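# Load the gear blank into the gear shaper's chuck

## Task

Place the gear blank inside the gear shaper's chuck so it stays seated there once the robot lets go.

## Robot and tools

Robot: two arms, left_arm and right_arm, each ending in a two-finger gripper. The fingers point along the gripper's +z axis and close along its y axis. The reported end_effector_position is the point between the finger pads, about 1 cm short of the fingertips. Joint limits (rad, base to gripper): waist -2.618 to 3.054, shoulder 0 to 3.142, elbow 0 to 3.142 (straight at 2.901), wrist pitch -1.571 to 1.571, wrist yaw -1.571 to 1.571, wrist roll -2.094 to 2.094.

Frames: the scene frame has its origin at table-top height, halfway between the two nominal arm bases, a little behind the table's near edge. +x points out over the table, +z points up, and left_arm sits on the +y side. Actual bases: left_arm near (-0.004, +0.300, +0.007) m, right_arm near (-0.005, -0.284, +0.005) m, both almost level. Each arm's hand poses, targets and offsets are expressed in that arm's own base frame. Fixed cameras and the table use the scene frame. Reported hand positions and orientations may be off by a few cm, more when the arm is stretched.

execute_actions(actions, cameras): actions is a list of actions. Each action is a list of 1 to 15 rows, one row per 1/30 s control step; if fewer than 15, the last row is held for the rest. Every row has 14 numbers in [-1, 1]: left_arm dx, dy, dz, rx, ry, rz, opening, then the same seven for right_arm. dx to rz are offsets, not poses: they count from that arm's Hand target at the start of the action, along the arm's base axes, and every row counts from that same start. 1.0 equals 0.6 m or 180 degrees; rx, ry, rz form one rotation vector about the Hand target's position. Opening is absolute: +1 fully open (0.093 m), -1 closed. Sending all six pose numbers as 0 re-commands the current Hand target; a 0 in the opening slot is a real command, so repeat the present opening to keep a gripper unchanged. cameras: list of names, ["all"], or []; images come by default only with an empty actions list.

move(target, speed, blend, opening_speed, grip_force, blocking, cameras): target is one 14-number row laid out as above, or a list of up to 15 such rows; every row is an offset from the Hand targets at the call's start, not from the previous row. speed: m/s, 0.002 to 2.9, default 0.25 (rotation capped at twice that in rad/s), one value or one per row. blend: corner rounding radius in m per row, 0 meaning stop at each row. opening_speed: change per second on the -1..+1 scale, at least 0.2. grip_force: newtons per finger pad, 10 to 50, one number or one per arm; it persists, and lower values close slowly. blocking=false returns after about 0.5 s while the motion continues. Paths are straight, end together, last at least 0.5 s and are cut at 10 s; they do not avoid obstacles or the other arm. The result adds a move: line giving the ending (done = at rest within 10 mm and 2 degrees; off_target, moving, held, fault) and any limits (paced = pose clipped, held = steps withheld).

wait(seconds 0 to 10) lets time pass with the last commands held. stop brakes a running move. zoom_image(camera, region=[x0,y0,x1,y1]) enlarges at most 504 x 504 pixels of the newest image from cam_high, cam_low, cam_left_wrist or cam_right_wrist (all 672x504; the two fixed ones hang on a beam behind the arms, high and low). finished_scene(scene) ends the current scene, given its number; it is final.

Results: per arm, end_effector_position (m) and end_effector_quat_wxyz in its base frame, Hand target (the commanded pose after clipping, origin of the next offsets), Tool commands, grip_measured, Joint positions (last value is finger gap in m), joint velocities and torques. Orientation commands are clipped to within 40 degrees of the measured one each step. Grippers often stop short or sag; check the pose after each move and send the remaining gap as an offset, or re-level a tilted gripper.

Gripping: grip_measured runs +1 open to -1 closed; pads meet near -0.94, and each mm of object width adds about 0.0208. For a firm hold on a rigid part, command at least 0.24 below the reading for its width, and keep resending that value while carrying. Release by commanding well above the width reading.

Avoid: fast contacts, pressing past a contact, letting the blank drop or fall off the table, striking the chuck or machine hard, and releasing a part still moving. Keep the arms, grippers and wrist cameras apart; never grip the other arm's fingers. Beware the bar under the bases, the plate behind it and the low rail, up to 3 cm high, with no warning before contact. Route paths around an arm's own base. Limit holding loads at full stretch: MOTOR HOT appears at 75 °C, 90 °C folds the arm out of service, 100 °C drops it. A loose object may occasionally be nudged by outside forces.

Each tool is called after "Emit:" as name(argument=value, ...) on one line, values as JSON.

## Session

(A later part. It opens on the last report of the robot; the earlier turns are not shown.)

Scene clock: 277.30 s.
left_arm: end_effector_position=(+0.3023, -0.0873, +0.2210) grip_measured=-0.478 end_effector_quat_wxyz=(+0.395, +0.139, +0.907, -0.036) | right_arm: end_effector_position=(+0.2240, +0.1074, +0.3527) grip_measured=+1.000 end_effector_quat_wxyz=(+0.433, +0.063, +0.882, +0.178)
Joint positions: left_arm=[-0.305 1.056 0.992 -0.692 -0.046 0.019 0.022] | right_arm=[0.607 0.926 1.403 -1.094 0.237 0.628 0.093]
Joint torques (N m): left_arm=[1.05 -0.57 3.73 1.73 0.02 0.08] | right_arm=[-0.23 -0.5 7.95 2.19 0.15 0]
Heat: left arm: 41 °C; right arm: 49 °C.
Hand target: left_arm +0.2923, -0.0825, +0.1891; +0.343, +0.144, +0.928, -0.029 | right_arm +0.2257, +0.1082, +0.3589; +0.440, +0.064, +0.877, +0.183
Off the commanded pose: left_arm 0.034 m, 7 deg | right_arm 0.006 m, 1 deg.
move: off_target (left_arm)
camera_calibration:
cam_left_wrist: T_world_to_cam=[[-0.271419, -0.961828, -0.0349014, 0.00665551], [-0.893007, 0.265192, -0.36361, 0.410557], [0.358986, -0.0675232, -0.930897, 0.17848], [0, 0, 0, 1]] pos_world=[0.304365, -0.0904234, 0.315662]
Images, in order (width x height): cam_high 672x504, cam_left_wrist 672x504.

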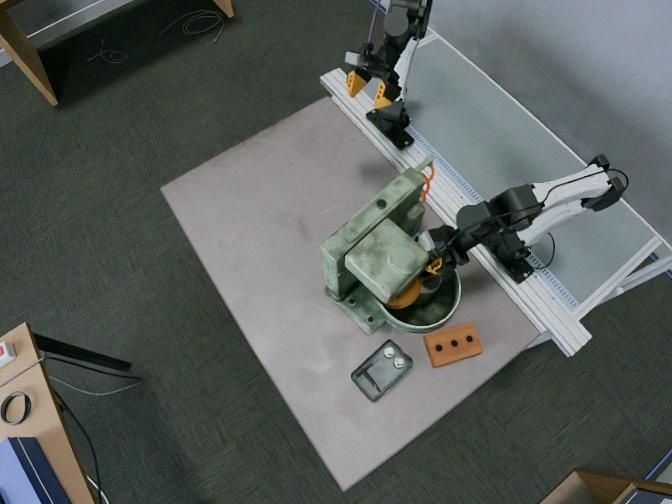

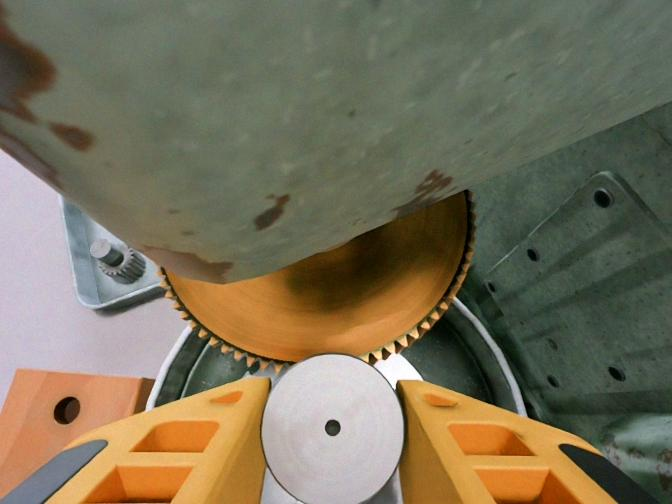

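Emit:
move(target=[[-0.012,0.001,0.1,0,0,0,-0.6,-0.06,0.12,-0.03,-0.01,-0.06,0.04,1],[-0.07,0.0125,0.1,0,0,0,-0.6,-0.2095,0.4197,-0.1815,-0.0384,-0.2301,0.1573,1]], speed=0.2, blend=[0.02,0], cameras=["all"])

Emit:
zoom_image(camera="cam_high", region=[400, 215, 480, 295])

Scene clock: 348.27 s.
left_arm: end_effector_position=(+0.2514, -0.0740, +0.2470) grip_measured=-0.478 end_effector_quat_wxyz=(+0.334, +0.147, +0.931, -0.028) | right_arm: end_effector_position=(+0.1024, +0.3578, +0.2525) grip_measured=+1.000 end_effector_quat_wxyz=(+0.665, -0.236, +0.668, +0.236)
Joint positions: left_arm=[-0.318 1 1.165 -1.053 -0.049 0.012 0.022] | right_arm=[1.684 1.324 0.607 0.71 1.005 0.007 0.093]
Joint torques (N m): left_arm=[-0.81 -3.25 5.33 2.27 -0.13 -0.08] | right_arm=[-0.08 -4.34 6.99 2.15 -0.14 -0.04]
Heat: left arm: 41 °C; right arm: 50 °C.
Hand target: left_arm +0.2503, -0.0750, +0.2490; +0.342, +0.144, +0.928, -0.029 | right_arm +0.1001, +0.3600, +0.2501; +0.665, -0.241, +0.664, +0.242
Off the commanded pose: left_arm 0.003 m, 1 deg | right_arm 0.004 m, 1 deg.
move: done
camera_calibration:
cam_left_wrist: T_world_to_cam=[[-0.280963, -0.959009, -0.0368922, 0.00950226], [-0.929453, 0.281479, -0.238508, 0.350496], [0.239115, -0.0327222, -0.97044, 0.264405], [0, 0, 0, 1]] pos_world=[0.265216, -0.0808927, 0.340536]
cam_right_wrist: T_world_to_cam=[[0.621471, -0.783285, 0.0154481, 0.211641], [-0.331218, -0.280561, -0.900877, 0.398253], [0.709978, 0.554753, -0.433799, -0.077972], [0, 0, 0, 1]] pos_world=[0.0557385, 0.320765, 0.321684]

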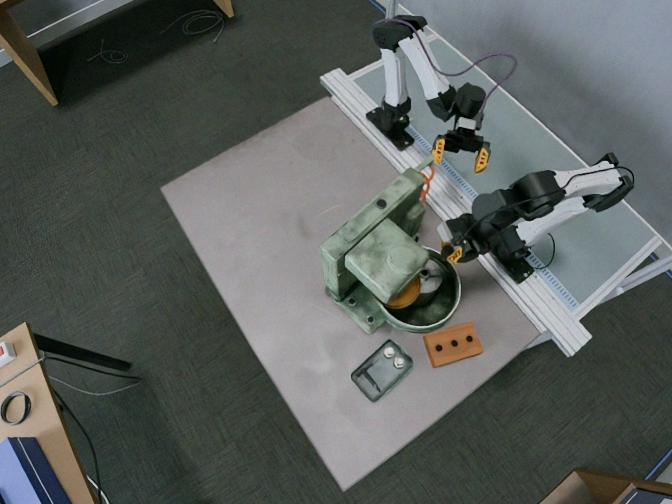

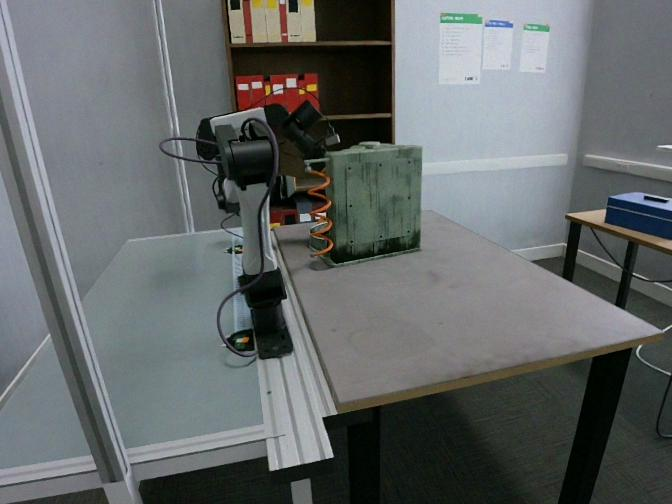

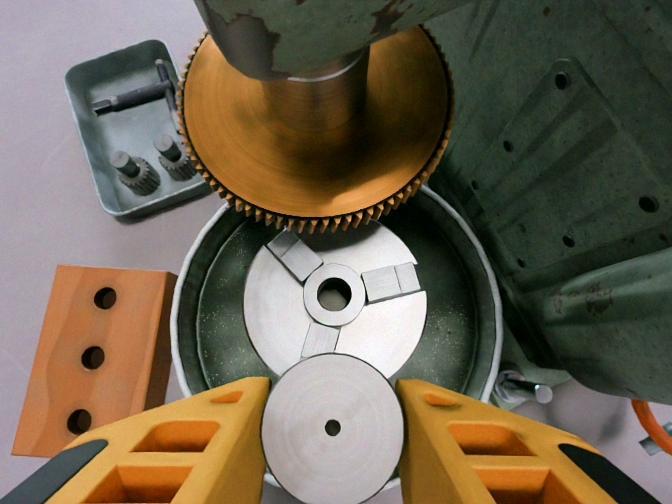

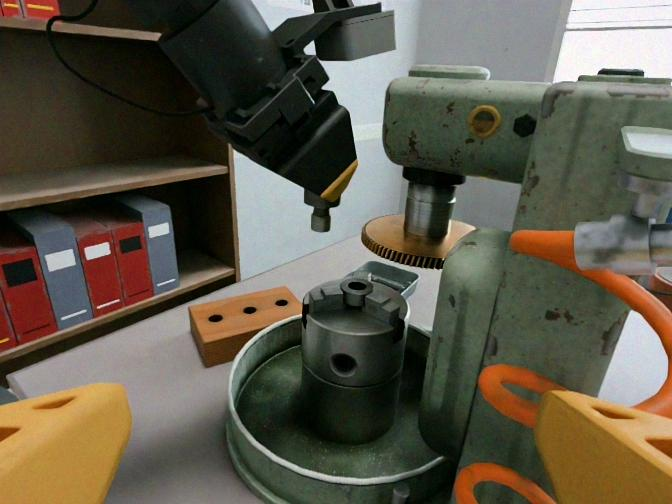

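Scaled by 6.300 from the camera's 672x504 image, which has a finer 960x720 frame.

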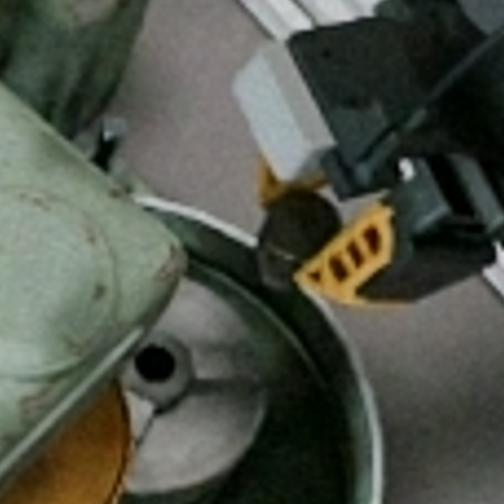

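Superb side view.

Emit:
zoom_image(camera="cam_right_wrist", region=[250, 0, 550, 330])

Scaled by 1.527 from the camera's 672x504 image, which has a finer 960x720 frame.

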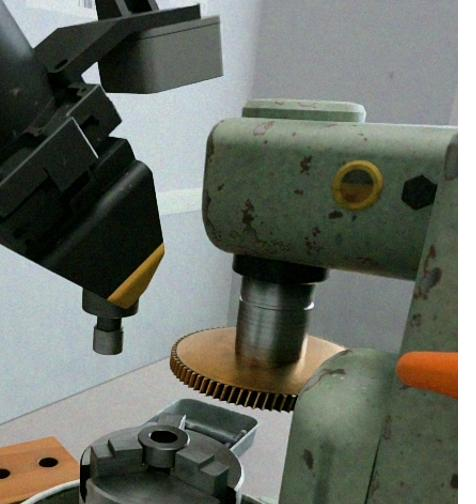

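Emit:
move(target=[[0.0708,0.2867,-0.08,-0.0029,-0.0127,0.1913,-0.6,0,0,0,0,0,0,1],[0.0708,0.2867,-0.248,-0.0029,-0.0127,0.1913,-0.6,0,0,0,0,0,0,1]], speed=0.22, blend=[0.03,0], cameras=["cam_left_wrist","cam_right_wrist"])

Emit:
zoom_image(camera="cam_right_wrist", region=[130, 150, 330, 380])

Emit:
zoom_image(camera="cam_left_wrist", region=[200, 200, 480, 480])

Scene clock: 395.10 s.
left_arm: end_effector_position=(+0.2895, +0.0942, +0.0996) grip_measured=-0.478 end_effector_quat_wxyz=(+0.345, -0.131, +0.927, +0.072) | right_arm: end_effector_position=(+0.1024, +0.3578, +0.2527) grip_measured=+1.000 end_effector_quat_wxyz=(+0.665, -0.235, +0.668, +0.236)
Joint positions: left_arm=[0.297 1.106 0.594 -0.338 -0.031 0.028 0.022] | right_arm=[1.684 1.324 0.607 0.712 1.005 0.007 0.093]
Joint torques (N m): left_arm=[0.65 -2.78 5.86 2.56 -0.07 -0.07] | right_arm=[-0.08 -4.31 6.93 2.15 -0.14 -0.04]
Heat: left arm: 43 °C; right arm: 50 °C.
Hand target: left_arm +0.2928, +0.0970, +0.1003; +0.355, -0.138, +0.922, +0.072 | right_arm +0.1001, +0.3600, +0.2501; +0.665, -0.241, +0.664, +0.242
Off the commanded pose: left_arm 0.004 m, 1 deg | right_arm 0.004 m, 1 deg.
move: done
camera_calibration:
cam_left_wrist: T_world_to_cam=[[0.302876, -0.952469, -0.0326845, 0.0060891], [-0.919015, -0.282813, -0.274641, 0.357239], [0.252344, 0.11322, -0.960991, 0.0992466], [0, 0, 0, 1]] pos_world=[0.301419, 0.0955948, 0.193686]
cam_right_wrist: T_world_to_cam=[[0.621475, -0.783286, 0.0152143, 0.211699], [-0.330861, -0.280016, -0.901178, 0.398186], [0.710141, 0.555026, -0.433181, -0.078098], [0, 0, 0, 1]] pos_world=[0.0556392, 0.320666, 0.321786]
Images, in order (width x height): cam_left_wrist 672x504, cam_right_wrist 672x504.

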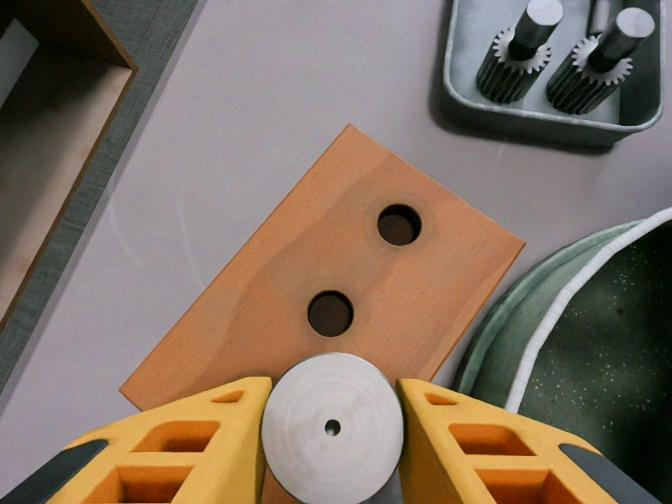

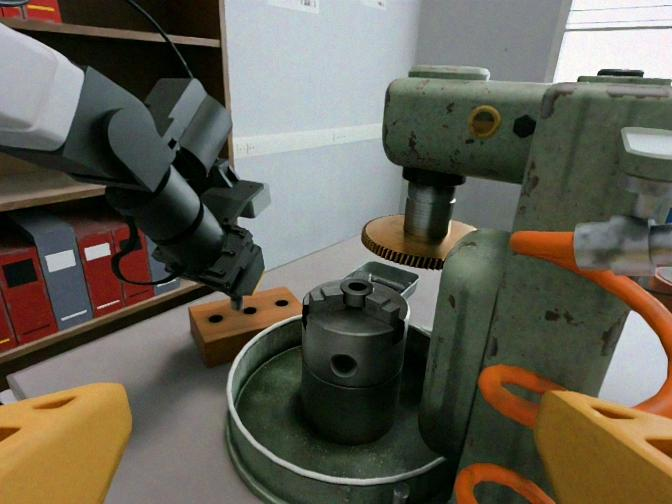

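Scaled by 2.191 from the camera's 672x504 image, which has a finer 960x720 frame.

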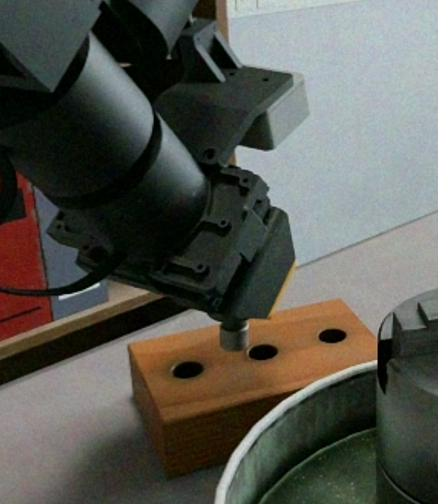

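Scaled by 1.800 from the camera's 672x504 image, which has a finer 960x720 frame.

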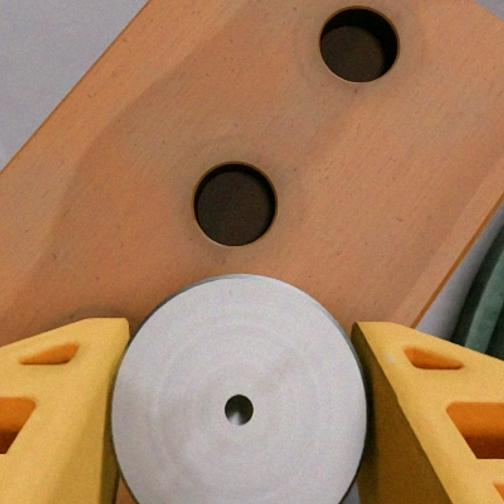

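Emit:
move(target=[[0.0467,0.0165,0.025,0.0017,-0.0053,0,-0.6,0,0,0,0,0,0,1],[0.0467,0.0165,-0.022,0.0017,-0.0053,0,-0.6,0,0,0,0,0,0,1]], speed=0.1, blend=[0.005,0], cameras=["cam_left_wrist","cam_right_wrist"])

Emit:
zoom_image(camera="cam_right_wrist", region=[180, 260, 320, 370])

Scene clock: 408.80 s.
left_arm: end_effector_position=(+0.3177, +0.1046, +0.0864) grip_measured=-0.478 end_effector_quat_wxyz=(+0.353, -0.133, +0.923, +0.074) | right_arm: end_effector_position=(+0.1024, +0.3578, +0.2527) grip_measured=+1.000 end_effector_quat_wxyz=(+0.665, -0.235, +0.668, +0.236)
Joint positions: left_arm=[0.302 1.261 0.617 -0.189 -0.031 0.028 0.022] | right_arm=[1.684 1.324 0.607 0.712 1.005 0.007 0.093]
Joint torques (N m): left_arm=[0.58 -3.77 5.61 2.61 -0.04 -0.02] | right_arm=[-0.06 -4.34 6.94 2.15 -0.14 -0.04]
Heat: left arm: 43 °C; right arm: 50 °C.
Hand target: left_arm +0.3207, +0.1069, +0.0869; +0.362, -0.138, +0.919, +0.073 | right_arm +0.1001, +0.3600, +0.2501; +0.665, -0.241, +0.664, +0.242
Off the commanded pose: left_arm 0.004 m, 1 deg | right_arm 0.004 m, 1 deg.
move: done
camera_calibration:
cam_left_wrist: T_world_to_cam=[[0.308052, -0.950815, -0.0324793, 0.00508725], [-0.913077, -0.285892, -0.290785, 0.382228], [0.267198, 0.119233, -0.956237, 0.0724228], [0, 0, 0, 1]] pos_world=[0.328085, 0.105478, 0.180565]
cam_right_wrist: T_world_to_cam=[[0.621475, -0.783286, 0.0152143, 0.211699], [-0.330861, -0.280016, -0.901178, 0.398186], [0.710141, 0.555026, -0.433181, -0.078098], [0, 0, 0, 1]] pos_world=[0.0556392, 0.320666, 0.321786]
Images, in order (width x height): cam_left_wrist 672x504, cam_right_wrist 672x504.

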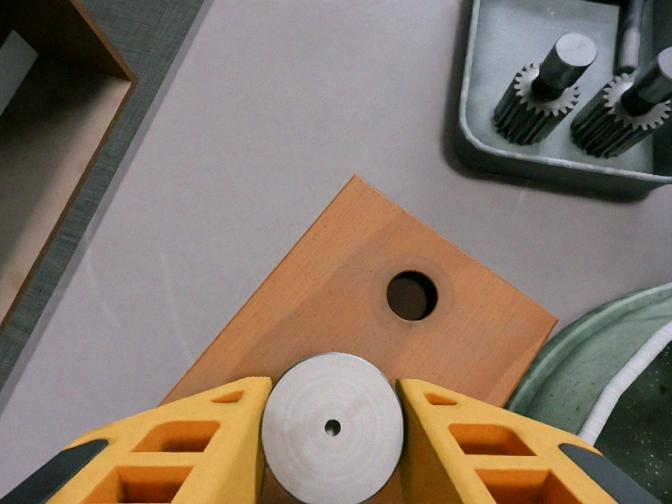

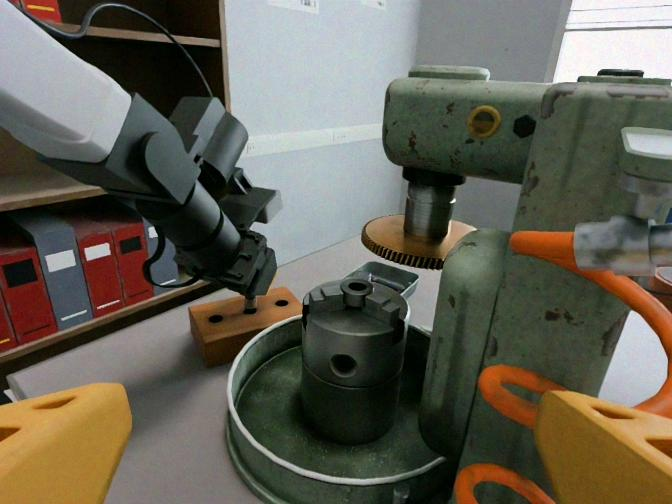

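Scaled by 3.600 from the camera's 672x504 image, which has a finer 960x720 frame.

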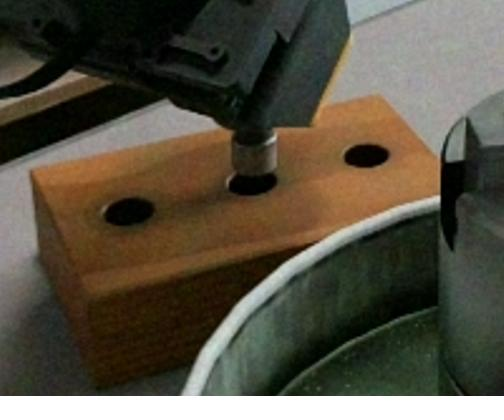

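Emit:
move(target=[-0.0005,0.0012,-0.02,0,0,0,-0.6,0,0,0,0,0,0,1], speed=0.04, cameras=["cam_left_wrist","cam_right_wrist"])

Emit:
zoom_image(camera="cam_right_wrist", region=[180, 260, 320, 370])

Scene clock: 422.33 s.
left_arm: end_effector_position=(+0.3176, +0.1058, +0.0749) grip_measured=-0.478 end_effector_quat_wxyz=(+0.353, -0.134, +0.923, +0.074) | right_arm: end_effector_position=(+0.1024, +0.3578, +0.2527) grip_measured=+1.000 end_effector_quat_wxyz=(+0.665, -0.235, +0.668, +0.236)
Joint positions: left_arm=[0.306 1.287 0.583 -0.129 -0.031 0.028 0.022] | right_arm=[1.684 1.324 0.607 0.712 1.005 0.007 0.093]
Joint torques (N m): left_arm=[0.55 -3.77 5.45 2.63 0 -0.01] | right_arm=[-0.06 -4.36 6.93 2.15 -0.14 -0.04]
Heat: left arm: 43 °C; right arm: 50 °C.
Hand target: left_arm +0.3205, +0.1075, +0.0749; +0.362, -0.137, +0.919, +0.073 | right_arm +0.1001, +0.3600, +0.2501; +0.665, -0.241, +0.664, +0.242
Off the commanded pose: left_arm 0.003 m, 1 deg | right_arm 0.004 m, 1 deg.
move: done
camera_calibration:
cam_left_wrist: T_world_to_cam=[[0.311381, -0.949728, -0.0325336, 0.00481147], [-0.911867, -0.288982, -0.291527, 0.379156], [0.26747, 0.120442, -0.956009, 0.0611639], [0, 0, 0, 1]] pos_world=[0.327882, 0.106772, 0.169164]
cam_right_wrist: T_world_to_cam=[[0.621475, -0.783286, 0.0152143, 0.211699], [-0.330861, -0.280016, -0.901178, 0.398186], [0.710141, 0.555026, -0.433181, -0.078098], [0, 0, 0, 1]] pos_world=[0.0556392, 0.320666, 0.321786]
Images, in order (width x height): cam_left_wrist 672x504, cam_right_wrist 672x504.

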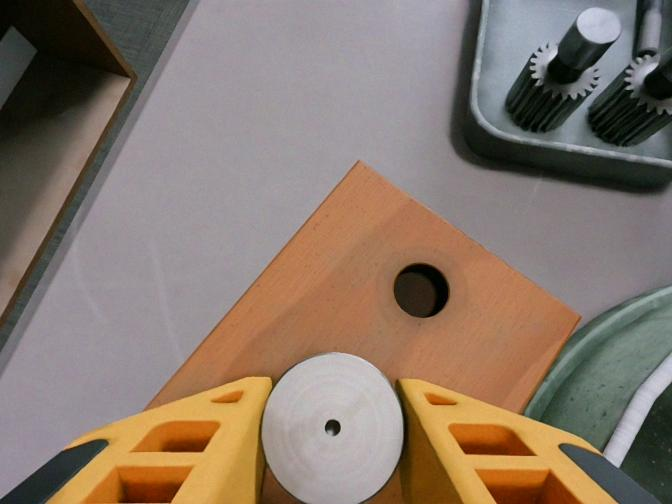

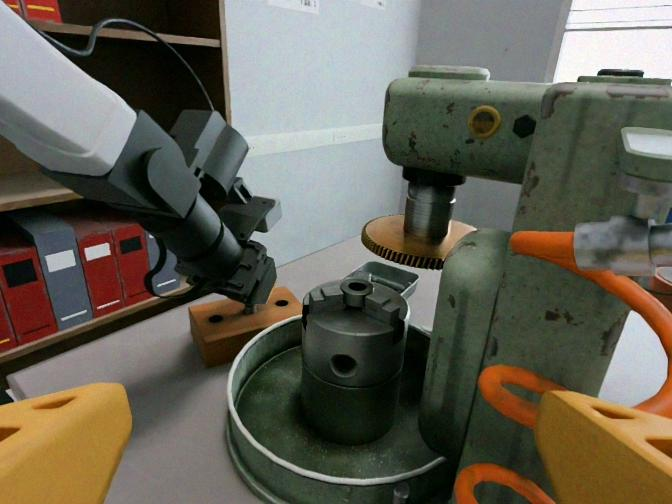

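Scaled by 3.600 from the camera's 672x504 image, which has a finer 960x720 frame.

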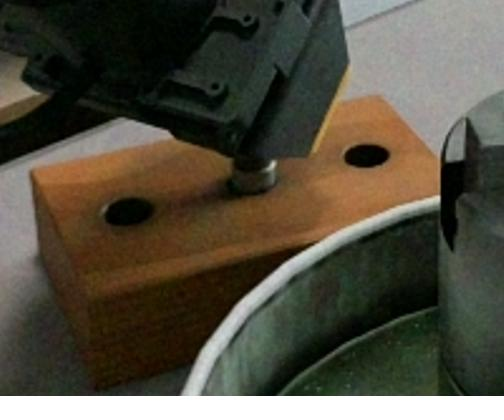

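Emit:
move(target=[0,0,-0.0125,0,0,0,-0.6,0,0,0,0,0,0,1], speed=0.04, cameras=["cam_right_wrist"])

Emit:
zoom_image(camera="cam_right_wrist", region=[180, 260, 320, 370])

Scene clock: 426.23 s.
left_arm: end_effector_position=(+0.3177, +0.1058, +0.0678) grip_measured=-0.478 end_effector_quat_wxyz=(+0.353, -0.134, +0.923, +0.074) | right_arm: end_effector_position=(+0.1024, +0.3578, +0.2527) grip_measured=+1.000 end_effector_quat_wxyz=(+0.665, -0.235, +0.668, +0.236)
Joint positions: left_arm=[0.306 1.304 0.563 -0.091 -0.031 0.028 0.022] | right_arm=[1.684 1.324 0.607 0.712 1.005 0.007 0.093]
Joint torques (N m): left_arm=[0.66 -3.81 5.24 2.65 0 0] | right_arm=[-0.08 -4.31 6.95 2.16 -0.13 -0.04]
Heat: left arm: 43 °C; right arm: 50 °C.
Hand target: left_arm +0.3204, +0.1075, +0.0675; +0.362, -0.137, +0.919, +0.073 | right_arm +0.1001, +0.3600, +0.2501; +0.665, -0.241, +0.664, +0.242
Off the commanded pose: left_arm 0.003 m, 1 deg | right_arm 0.004 m, 1 deg.
move: done
camera_calibration:
cam_right_wrist: T_world_to_cam=[[0.621475, -0.783286, 0.0152143, 0.211699], [-0.330861, -0.280016, -0.901178, 0.398186], [0.710141, 0.555026, -0.433181, -0.078098], [0, 0, 0, 1]] pos_world=[0.0556392, 0.320666, 0.321786]
Images, in order (width x height): cam_right_wrist 672x504.

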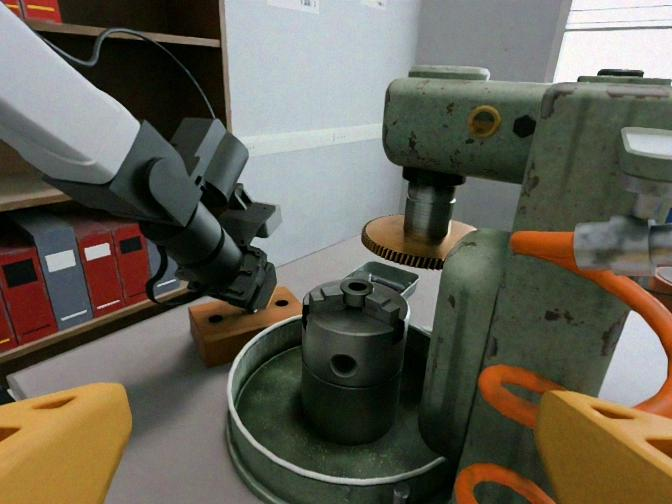

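Scaled by 3.600 from the camera's 672x504 image, which has a finer 960x720 frame.

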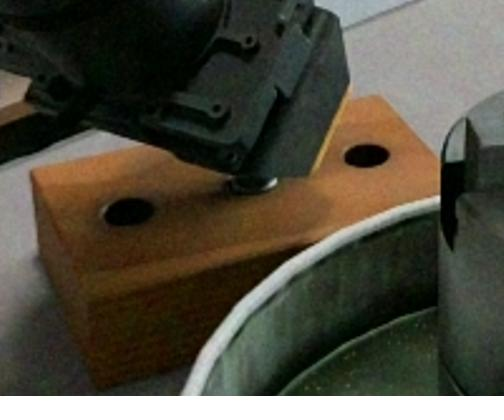

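Emit:
move(target=[0,0,-0.006,0,0,0,-0.6,0,0,0,0,0,0,1], speed=0.03)

Scene clock: 429.93 s.
left_arm: end_effector_position=(+0.3200, +0.1065, +0.0677) grip_measured=-0.478 end_effector_quat_wxyz=(+0.360, -0.134, +0.920, +0.075) | right_arm: end_effector_position=(+0.1024, +0.3578, +0.2527) grip_measured=+1.000 end_effector_quat_wxyz=(+0.665, -0.235, +0.668, +0.236)
Joint positions: left_arm=[0.306 1.31 0.556 -0.064 -0.031 0.028 0.022] | right_arm=[1.684 1.324 0.607 0.712 1.005 0.007 0.093]
Joint torques (N m): left_arm=[0.64 -3.45 5 2.57 0 0] | right_arm=[-0.06 -4.31 6.95 2.16 -0.13 -0.04]
Heat: left arm: 43 °C; right arm: 50 °C.
Hand target: left_arm +0.3205, +0.1075, +0.0639; +0.363, -0.137, +0.919, +0.073 | right_arm +0.1001, +0.3600, +0.2501; +0.665, -0.241, +0.664, +0.242
Off the commanded pose: left_arm 0.004 m, 1 deg | right_arm 0.004 m, 1 deg.
move: done

Emit:
move(target=[[0,0,0.005,0,0,0,0.3,0,0,0,0,0,0,1],[0,0,0.009,0.0304,-0.0836,0,0.3,0,0,0,0,0,0,1]], speed=0.1, opening_speed=1.5, cameras=["cam_left_wrist","cam_right_wrist"])

Emit:
zoom_image(camera="cam_right_wrist", region=[180, 260, 320, 370])

Scene clock: 442.20 s.
left_arm: end_effector_position=(+0.3240, +0.1078, +0.0735) grip_measured=+0.298 end_effector_quat_wxyz=(+0.489, -0.127, +0.857, +0.096) | right_arm: end_effector_position=(+0.1024, +0.3578, +0.2527) grip_measured=+1.000 end_effector_quat_wxyz=(+0.665, -0.235, +0.668, +0.236)
Joint positions: left_arm=[0.306 1.292 0.302 0.463 -0.031 0.028 0.059] | right_arm=[1.684 1.324 0.607 0.712 1.005 0.007 0.093]
Joint torques (N m): left_arm=[0.03 -3.78 4.33 2.71 -0.11 0.03] | right_arm=[-0.08 -4.33 6.97 2.16 -0.13 -0.04]
Heat: left arm: 44 °C; right arm: 50 °C.
Hand target: left_arm +0.3205, +0.1075, +0.0692; +0.486, -0.128, +0.859, +0.098 | right_arm +0.1001, +0.3600, +0.2501; +0.665, -0.241, +0.664, +0.242
Off the commanded pose: left_arm 0.005 m, 1 deg | right_arm 0.004 m, 1 deg.
move: done
camera_calibration:
cam_left_wrist: T_world_to_cam=[[0.320268, -0.946924, -0.027636, 0.0010513], [-0.785778, -0.249245, -0.566065, 0.360167], [0.529132, 0.203009, -0.823897, -0.0455487], [0, 0, 0, 1]] pos_world=[0.306776, 0.100012, 0.166379]
cam_right_wrist: T_world_to_cam=[[0.621475, -0.783286, 0.0152143, 0.211699], [-0.330861, -0.280016, -0.901178, 0.398186], [0.710141, 0.555026, -0.433181, -0.078098], [0, 0, 0, 1]] pos_world=[0.0556392, 0.320666, 0.321786]
Images, in order (width x height): cam_left_wrist 672x504, cam_right_wrist 672x504.

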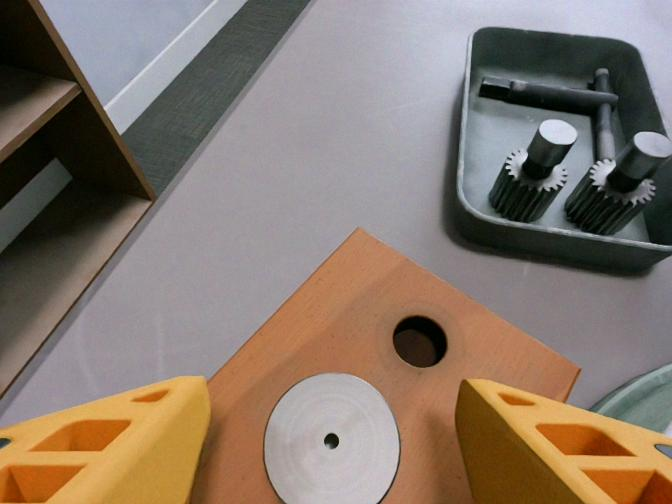

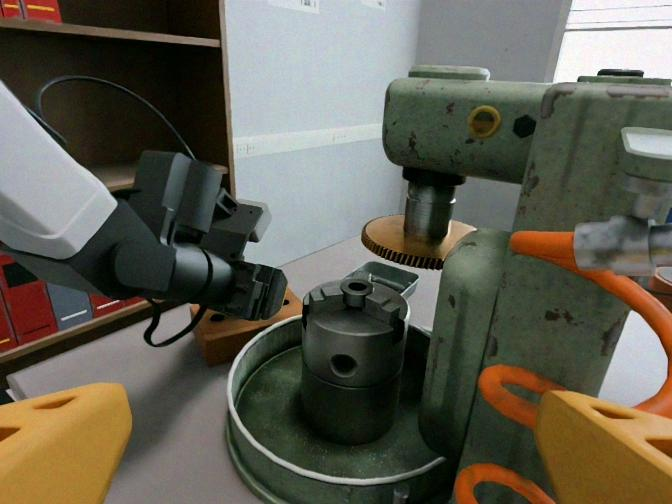

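Scaled by 3.600 from the camera's 672x504 image, which has a finer 960x720 frame.

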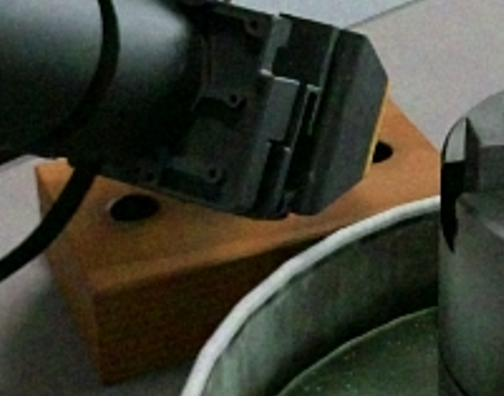

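Emit:
move(target=[[-0.0100,-0.0035,-0.004,0,0,0,0.3,0,0,0,0,0,0,1],[-0.0100,-0.0035,-0.004,0,0,0,-0.6,0,0,0,0,0,0,1]], speed=0.06, opening_speed=1.2, cameras=["cam_left_wrist"])

Scene clock: 452.10 s.
left_arm: end_effector_position=(+0.3170, +0.1055, +0.0641) grip_measured=-0.464 end_effector_quat_wxyz=(+0.480, -0.128, +0.863, +0.095) | right_arm: end_effector_position=(+0.1024, +0.3578, +0.2527) grip_measured=+1.000 end_effector_quat_wxyz=(+0.665, -0.235, +0.668, +0.236)
Joint positions: left_arm=[0.306 1.292 0.275 0.469 -0.031 0.028 0.023] | right_arm=[1.684 1.324 0.607 0.712 1.005 0.007 0.093]
Joint torques (N m): left_arm=[-0.1 -5.68 4.29 2.68 -0.12 0.04] | right_arm=[-0.06 -4.33 6.94 2.16 -0.13 -0.05]
Heat: left arm: 44 °C; right arm: 50 °C.
Hand target: left_arm +0.3144, +0.1054, +0.0668; +0.486, -0.128, +0.859, +0.098 | right_arm +0.1001, +0.3600, +0.2501; +0.665, -0.241, +0.664, +0.242
Off the commanded pose: left_arm 0.004 m, 1 deg | right_arm 0.004 m, 1 deg.
move: done
camera_calibration:
cam_left_wrist: T_world_to_cam=[[0.319634, -0.947125, -0.0280734, 0.0012336], [-0.797167, -0.252774, -0.548297, 0.351621], [0.51221, 0.197633, -0.835812, -0.0423648], [0, 0, 0, 1]] pos_world=[0.301606, 0.0984219, 0.157418]
Images, in order (width x height): cam_left_wrist 672x504.

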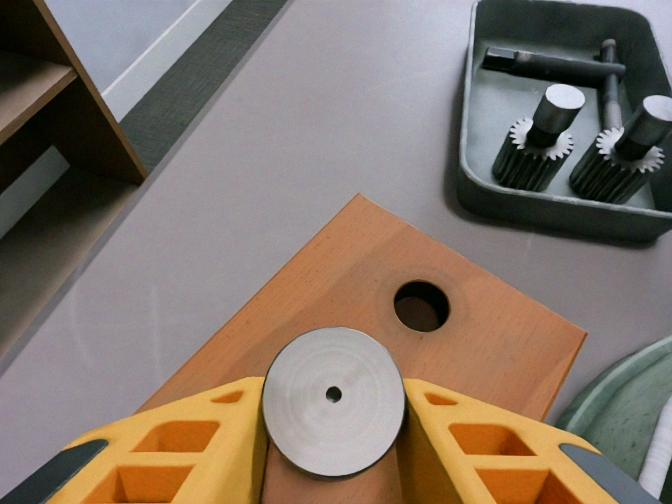

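Emit:
move(target=[[0.0033,0,0.1,0,0,0,-0.6,0,0,0,0,0,0,1],[-0.004,-0.0257,0.297,0,0,0,-0.6,0,0,0,0,0,0,1],[-0.0923,-0.298,0.297,0.0019,0.0085,-0.192,-0.6,0,0,0,0,0,0,1],[-0.0923,-0.298,0.227,0.0019,0.0085,-0.192,-0.6,0,0,0,0,0,0,1]], speed=[0.12,0.2,0.22,0.1], blend=[0.02,0.04,0.01,0], cameras=["cam_left_wrist","cam_right_wrist"])

Emit:
zoom_image(camera="cam_right_wrist", region=[250, 50, 500, 330])

Emit:
zoom_image(camera="cam_left_wrist", region=[200, 200, 480, 480])

Scene clock: 479.97 s.
left_arm: end_effector_position=(+0.2551, -0.0714, +0.1956) grip_measured=-0.479 end_effector_quat_wxyz=(+0.463, +0.135, +0.875, -0.045) | right_arm: end_effector_position=(+0.1024, +0.3578, +0.2527) grip_measured=+1.000 end_effector_quat_wxyz=(+0.665, -0.235, +0.668, +0.236)
Joint positions: left_arm=[-0.298 0.7 0.658 -0.562 -0.04 0.029 0.022] | right_arm=[1.684 1.324 0.607 0.712 1.005 0.007 0.093]
Joint torques (N m): left_arm=[-0.61 -1.37 6.22 3.03 -0.12 0.06] | right_arm=[-0.08 -4.33 6.93 2.16 -0.14 -0.04]
Heat: left arm: 45 °C; right arm: 50 °C.
Hand target: left_arm +0.2591, -0.0734, +0.2031; +0.482, +0.135, +0.864, -0.046 | right_arm +0.1001, +0.3600, +0.2501; +0.665, -0.241, +0.664, +0.242
Off the commanded pose: left_arm 0.009 m, 3 deg | right_arm 0.004 m, 1 deg.
move: off_target (left_arm)
camera_calibration:
cam_left_wrist: T_world_to_cam=[[-0.269459, -0.962395, -0.0344652, 0.00755485], [-0.828771, 0.249975, -0.50065, 0.36431], [0.490438, -0.106341, -0.864964, 0.123669], [0, 0, 0, 1]] pos_world=[0.243314, -0.0706467, 0.289622]
cam_right_wrist: T_world_to_cam=[[0.621475, -0.783286, 0.0152143, 0.211699], [-0.330861, -0.280016, -0.901178, 0.398186], [0.710141, 0.555026, -0.433181, -0.078098], [0, 0, 0, 1]] pos_world=[0.0556392, 0.320666, 0.321786]
Images, in order (width x height): cam_left_wrist 672x504, cam_right_wrist 672x504.

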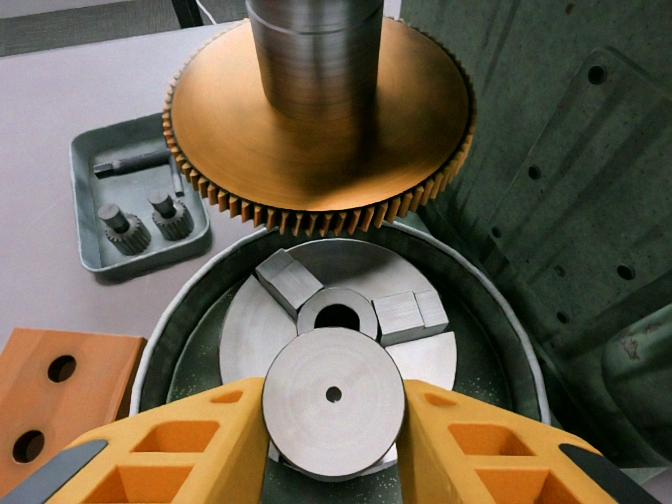

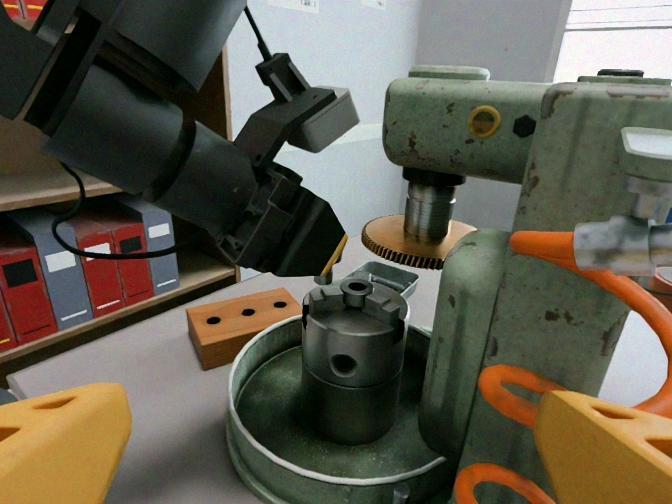

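Scaled by 1.800 from the camera's 672x504 image, which has a finer 960x720 frame.

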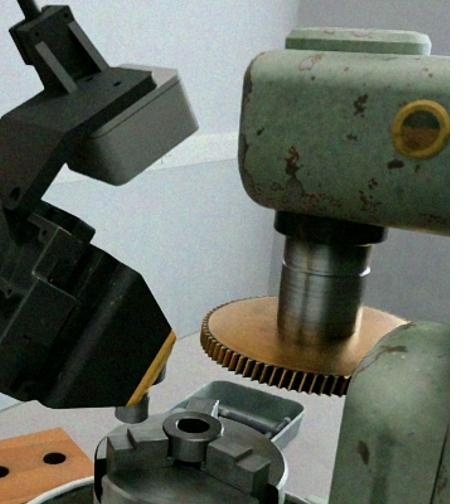

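Scaled by 1.800 from the camera's 672x504 image, which has a finer 960x720 frame.

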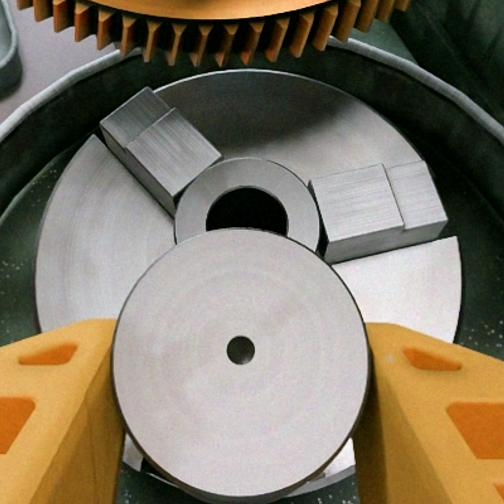

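Emit:
move(target=[[-0.005,0.001,0.06,0.002,0.0075,0,-0.6,0,0,0,0,0,0,1],[0.0518,-0.0135,0.075,0.002,0.0075,0,-0.6,0,0,0,0,0,0,1],[0.0518,-0.0135,0.012,0.002,0.0075,0,-0.6,0,0,0,0,0,0,1]], speed=0.1, blend=[0.01,0,0], cameras=["cam_left_wrist","cam_right_wrist"])

Emit:
zoom_image(camera="cam_right_wrist", region=[280, 140, 440, 320])

Emit:
zoom_image(camera="cam_left_wrist", region=[200, 200, 480, 480])

Scene clock: 495.03 s.
left_arm: end_effector_position=(+0.2862, -0.0809, +0.2013) grip_measured=-0.479 end_effector_quat_wxyz=(+0.450, +0.136, +0.881, -0.043) | right_arm: end_effector_position=(+0.1024, +0.3578, +0.2527) grip_measured=+1.000 end_effector_quat_wxyz=(+0.665, -0.235, +0.668, +0.236)
Joint positions: left_arm=[-0.298 0.878 0.749 -0.504 -0.04 0.029 0.022] | right_arm=[1.684 1.324 0.607 0.712 1.005 0.007 0.093]
Joint torques (N m): left_arm=[0.44 -2.96 6.27 3 -0.03 0.1] | right_arm=[-0.08 -4.34 6.97 2.15 -0.13 -0.04]
Heat: left arm: 47 °C; right arm: 50 °C.
Hand target: left_arm +0.2901, -0.0815, +0.2102; +0.471, +0.136, +0.870, -0.045 | right_arm +0.1001, +0.3600, +0.2501; +0.665, -0.241, +0.664, +0.242
Off the commanded pose: left_arm 0.010 m, 3 deg | right_arm 0.004 m, 1 deg.
move: off_target (left_arm)
camera_calibration:
cam_left_wrist: T_world_to_cam=[[-0.270341, -0.962122, -0.0351879, 0.00737963], [-0.842153, 0.254028, -0.475656, 0.394398], [0.466578, -0.0989556, -0.878927, 0.122551], [0, 0, 0, 1]] pos_world=[0.276959, -0.0809607, 0.29557]
cam_right_wrist: T_world_to_cam=[[0.621475, -0.783286, 0.0152143, 0.211699], [-0.330861, -0.280016, -0.901178, 0.398186], [0.710141, 0.555026, -0.433181, -0.078098], [0, 0, 0, 1]] pos_world=[0.0556392, 0.320666, 0.321786]
Images, in order (width x height): cam_left_wrist 672x504, cam_right_wrist 672x504.

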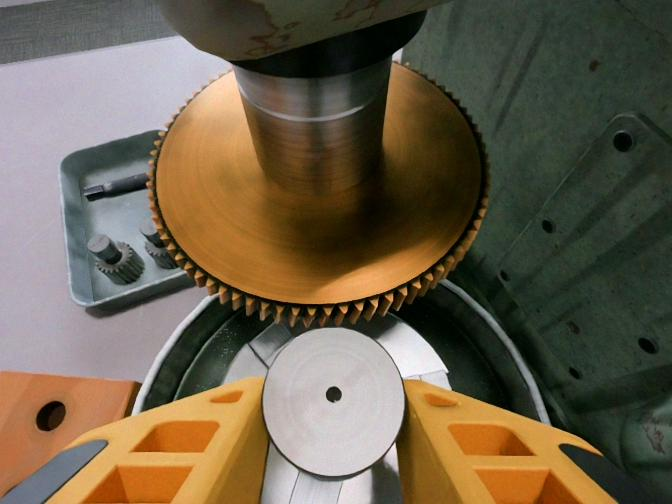

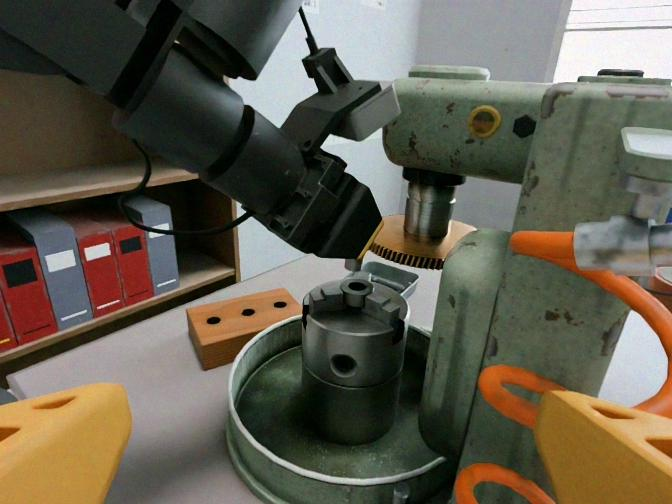

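Scaled by 2.800 from the camera's 672x504 image, which has a finer 960x720 frame.

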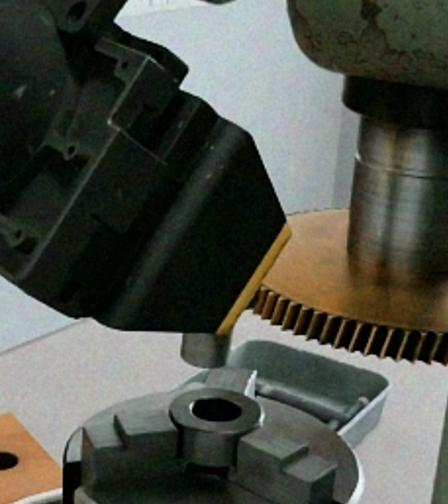

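Scaled by 1.800 from the camera's 672x504 image, which has a finer 960x720 frame.

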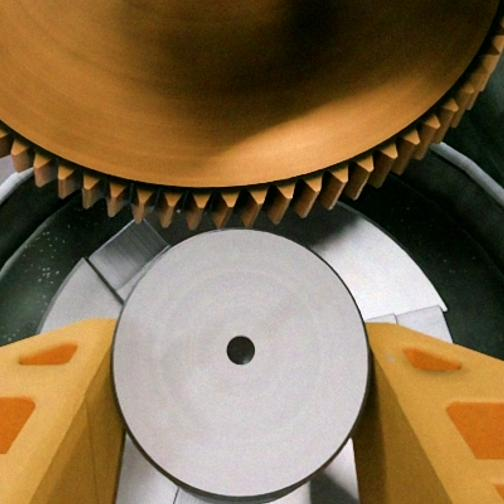

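Emit:
move(target=[0.0065,-0.0027,0.006,-0.0043,-0.0161,0,-0.6,0,0,0,0,0,0,1], speed=0.08, cameras=["cam_right_wrist"])

Emit:
zoom_image(camera="cam_right_wrist", region=[280, 140, 440, 320])

Scene clock: 503.90 s.
left_arm: end_effector_position=(+0.2909, -0.0824, +0.2051) grip_measured=-0.479 end_effector_quat_wxyz=(+0.473, +0.134, +0.870, -0.046) | right_arm: end_effector_position=(+0.1024, +0.3578, +0.2527) grip_measured=+1.000 end_effector_quat_wxyz=(+0.665, -0.235, +0.668, +0.236)
Joint positions: left_arm=[-0.298 0.865 0.718 -0.435 -0.04 0.029 0.022] | right_arm=[1.684 1.324 0.607 0.712 1.005 0.007 0.093]
Joint torques (N m): left_arm=[0.06 -3.18 6.08 3.08 -0.08 0.1] | right_arm=[-0.09 -4.33 6.94 2.15 -0.13 -0.04]
Heat: left arm: 47 °C; right arm: 50 °C.
Hand target: left_arm +0.2941, -0.0831, +0.2137; +0.494, +0.134, +0.858, -0.047 | right_arm +0.1001, +0.3600, +0.2501; +0.665, -0.241, +0.664, +0.242
Off the commanded pose: left_arm 0.009 m, 3 deg | right_arm 0.004 m, 1 deg.
move: off_target (left_arm)
camera_calibration:
cam_right_wrist: T_world_to_cam=[[0.621475, -0.783286, 0.0152143, 0.211699], [-0.330861, -0.280016, -0.901178, 0.398186], [0.710141, 0.555026, -0.433181, -0.078098], [0, 0, 0, 1]] pos_world=[0.0556392, 0.320666, 0.321786]
Images, in order (width x height): cam_right_wrist 672x504.

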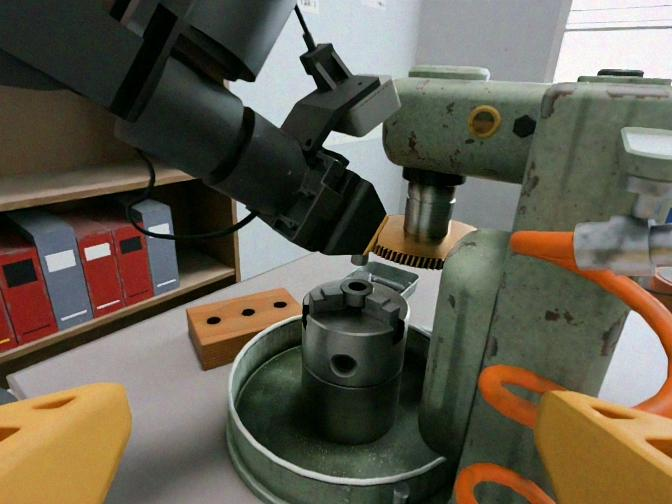

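Scaled by 2.800 from the camera's 672x504 image, which has a finer 960x720 frame.

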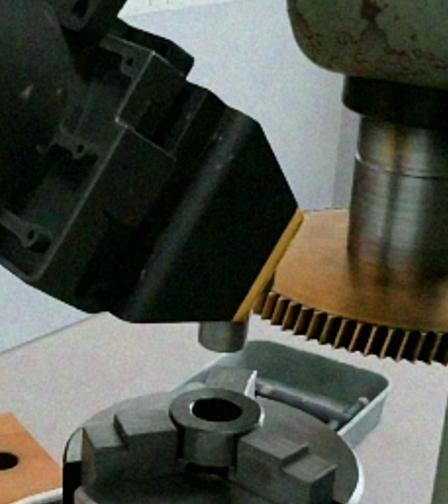

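Emit:
move(target=[-0.0018,0.0015,-0.025,0,0,0,-0.6,0,0,0,0,0,0,1], speed=0.05, cameras=["cam_right_wrist","cam_left_wrist"])

Emit:
zoom_image(camera="cam_right_wrist", region=[300, 200, 420, 320])

Scene clock: 511.10 s.
left_arm: end_effector_position=(+0.2895, -0.0819, +0.1898) grip_measured=-0.479 end_effector_quat_wxyz=(+0.473, +0.134, +0.870, -0.046) | right_arm: end_effector_position=(+0.1024, +0.3578, +0.2527) grip_measured=+1.000 end_effector_quat_wxyz=(+0.665, -0.235, +0.668, +0.236)
Joint positions: left_arm=[-0.298 0.853 0.655 -0.383 -0.04 0.029 0.022] | right_arm=[1.684 1.324 0.607 0.712 1.005 0.007 0.093]
Joint torques (N m): left_arm=[0.4 -3.07 6.26 3.09 -0.03 0.11] | right_arm=[-0.08 -4.34 6.94 2.15 -0.14 -0.04]
Heat: left arm: 47 °C; right arm: 50 °C.
Hand target: left_arm +0.2930, -0.0822, +0.1989; +0.494, +0.134, +0.858, -0.047 | right_arm +0.1001, +0.3600, +0.2501; +0.665, -0.241, +0.664, +0.242
Off the commanded pose: left_arm 0.010 m, 3 deg | right_arm 0.004 m, 1 deg.
move: off_target (left_arm)
camera_calibration:
cam_left_wrist: T_world_to_cam=[[-0.268692, -0.962631, -0.0338531, 0.00614288], [-0.817843, 0.246563, -0.519941, 0.392714], [0.508859, -0.112017, -0.853531, 0.092658], [0, 0, 0, 1]] pos_world=[0.275679, -0.0805361, 0.283483]
cam_right_wrist: T_world_to_cam=[[0.621475, -0.783286, 0.0152143, 0.211699], [-0.330861, -0.280016, -0.901178, 0.398186], [0.710141, 0.555026, -0.433181, -0.078098], [0, 0, 0, 1]] pos_world=[0.0556392, 0.320666, 0.321786]
Images, in order (width x height): cam_left_wrist 672x504, cam_right_wrist 672x504.

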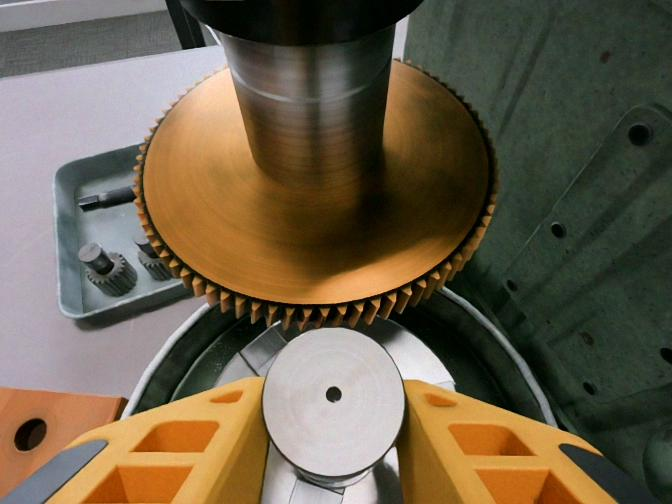

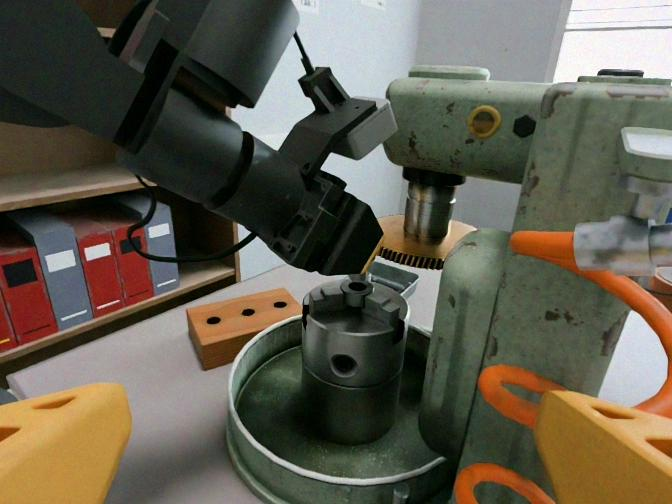

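Scaled by 4.200 from the camera's 672x504 image, which has a finer 960x720 frame.

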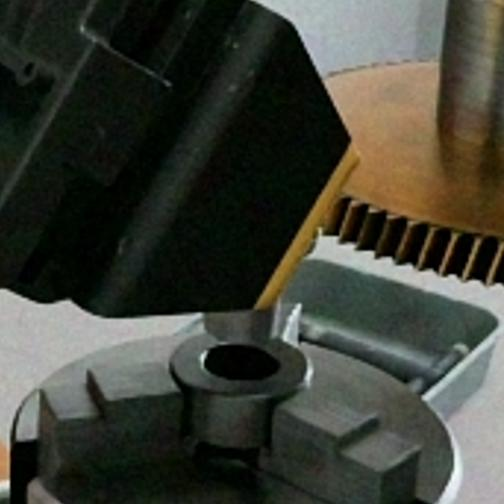

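Emit:
zoom_image(camera="cam_right_wrist", region=[330, 260, 390, 310])

Emit:
zoom_image(camera="cam_left_wrist", region=[230, 290, 430, 504])

Scaled by 8.400 from the camera's 672x504 image, which has a finer 960x720 frame.

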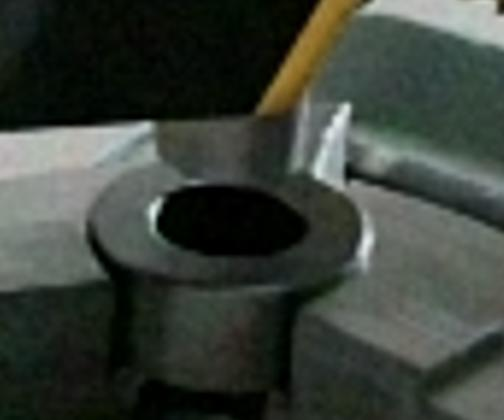

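Scaled by 2.355 from the camera's 672x504 image, which has a finer 960x720 frame.

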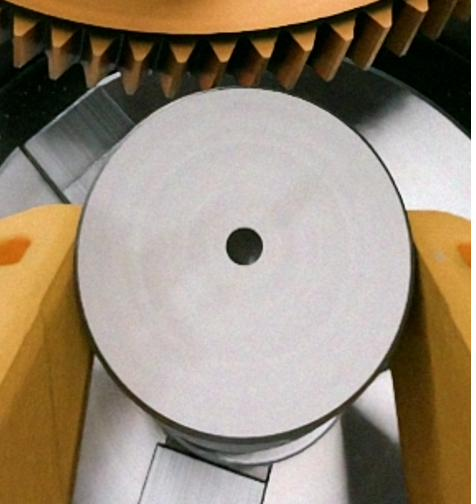

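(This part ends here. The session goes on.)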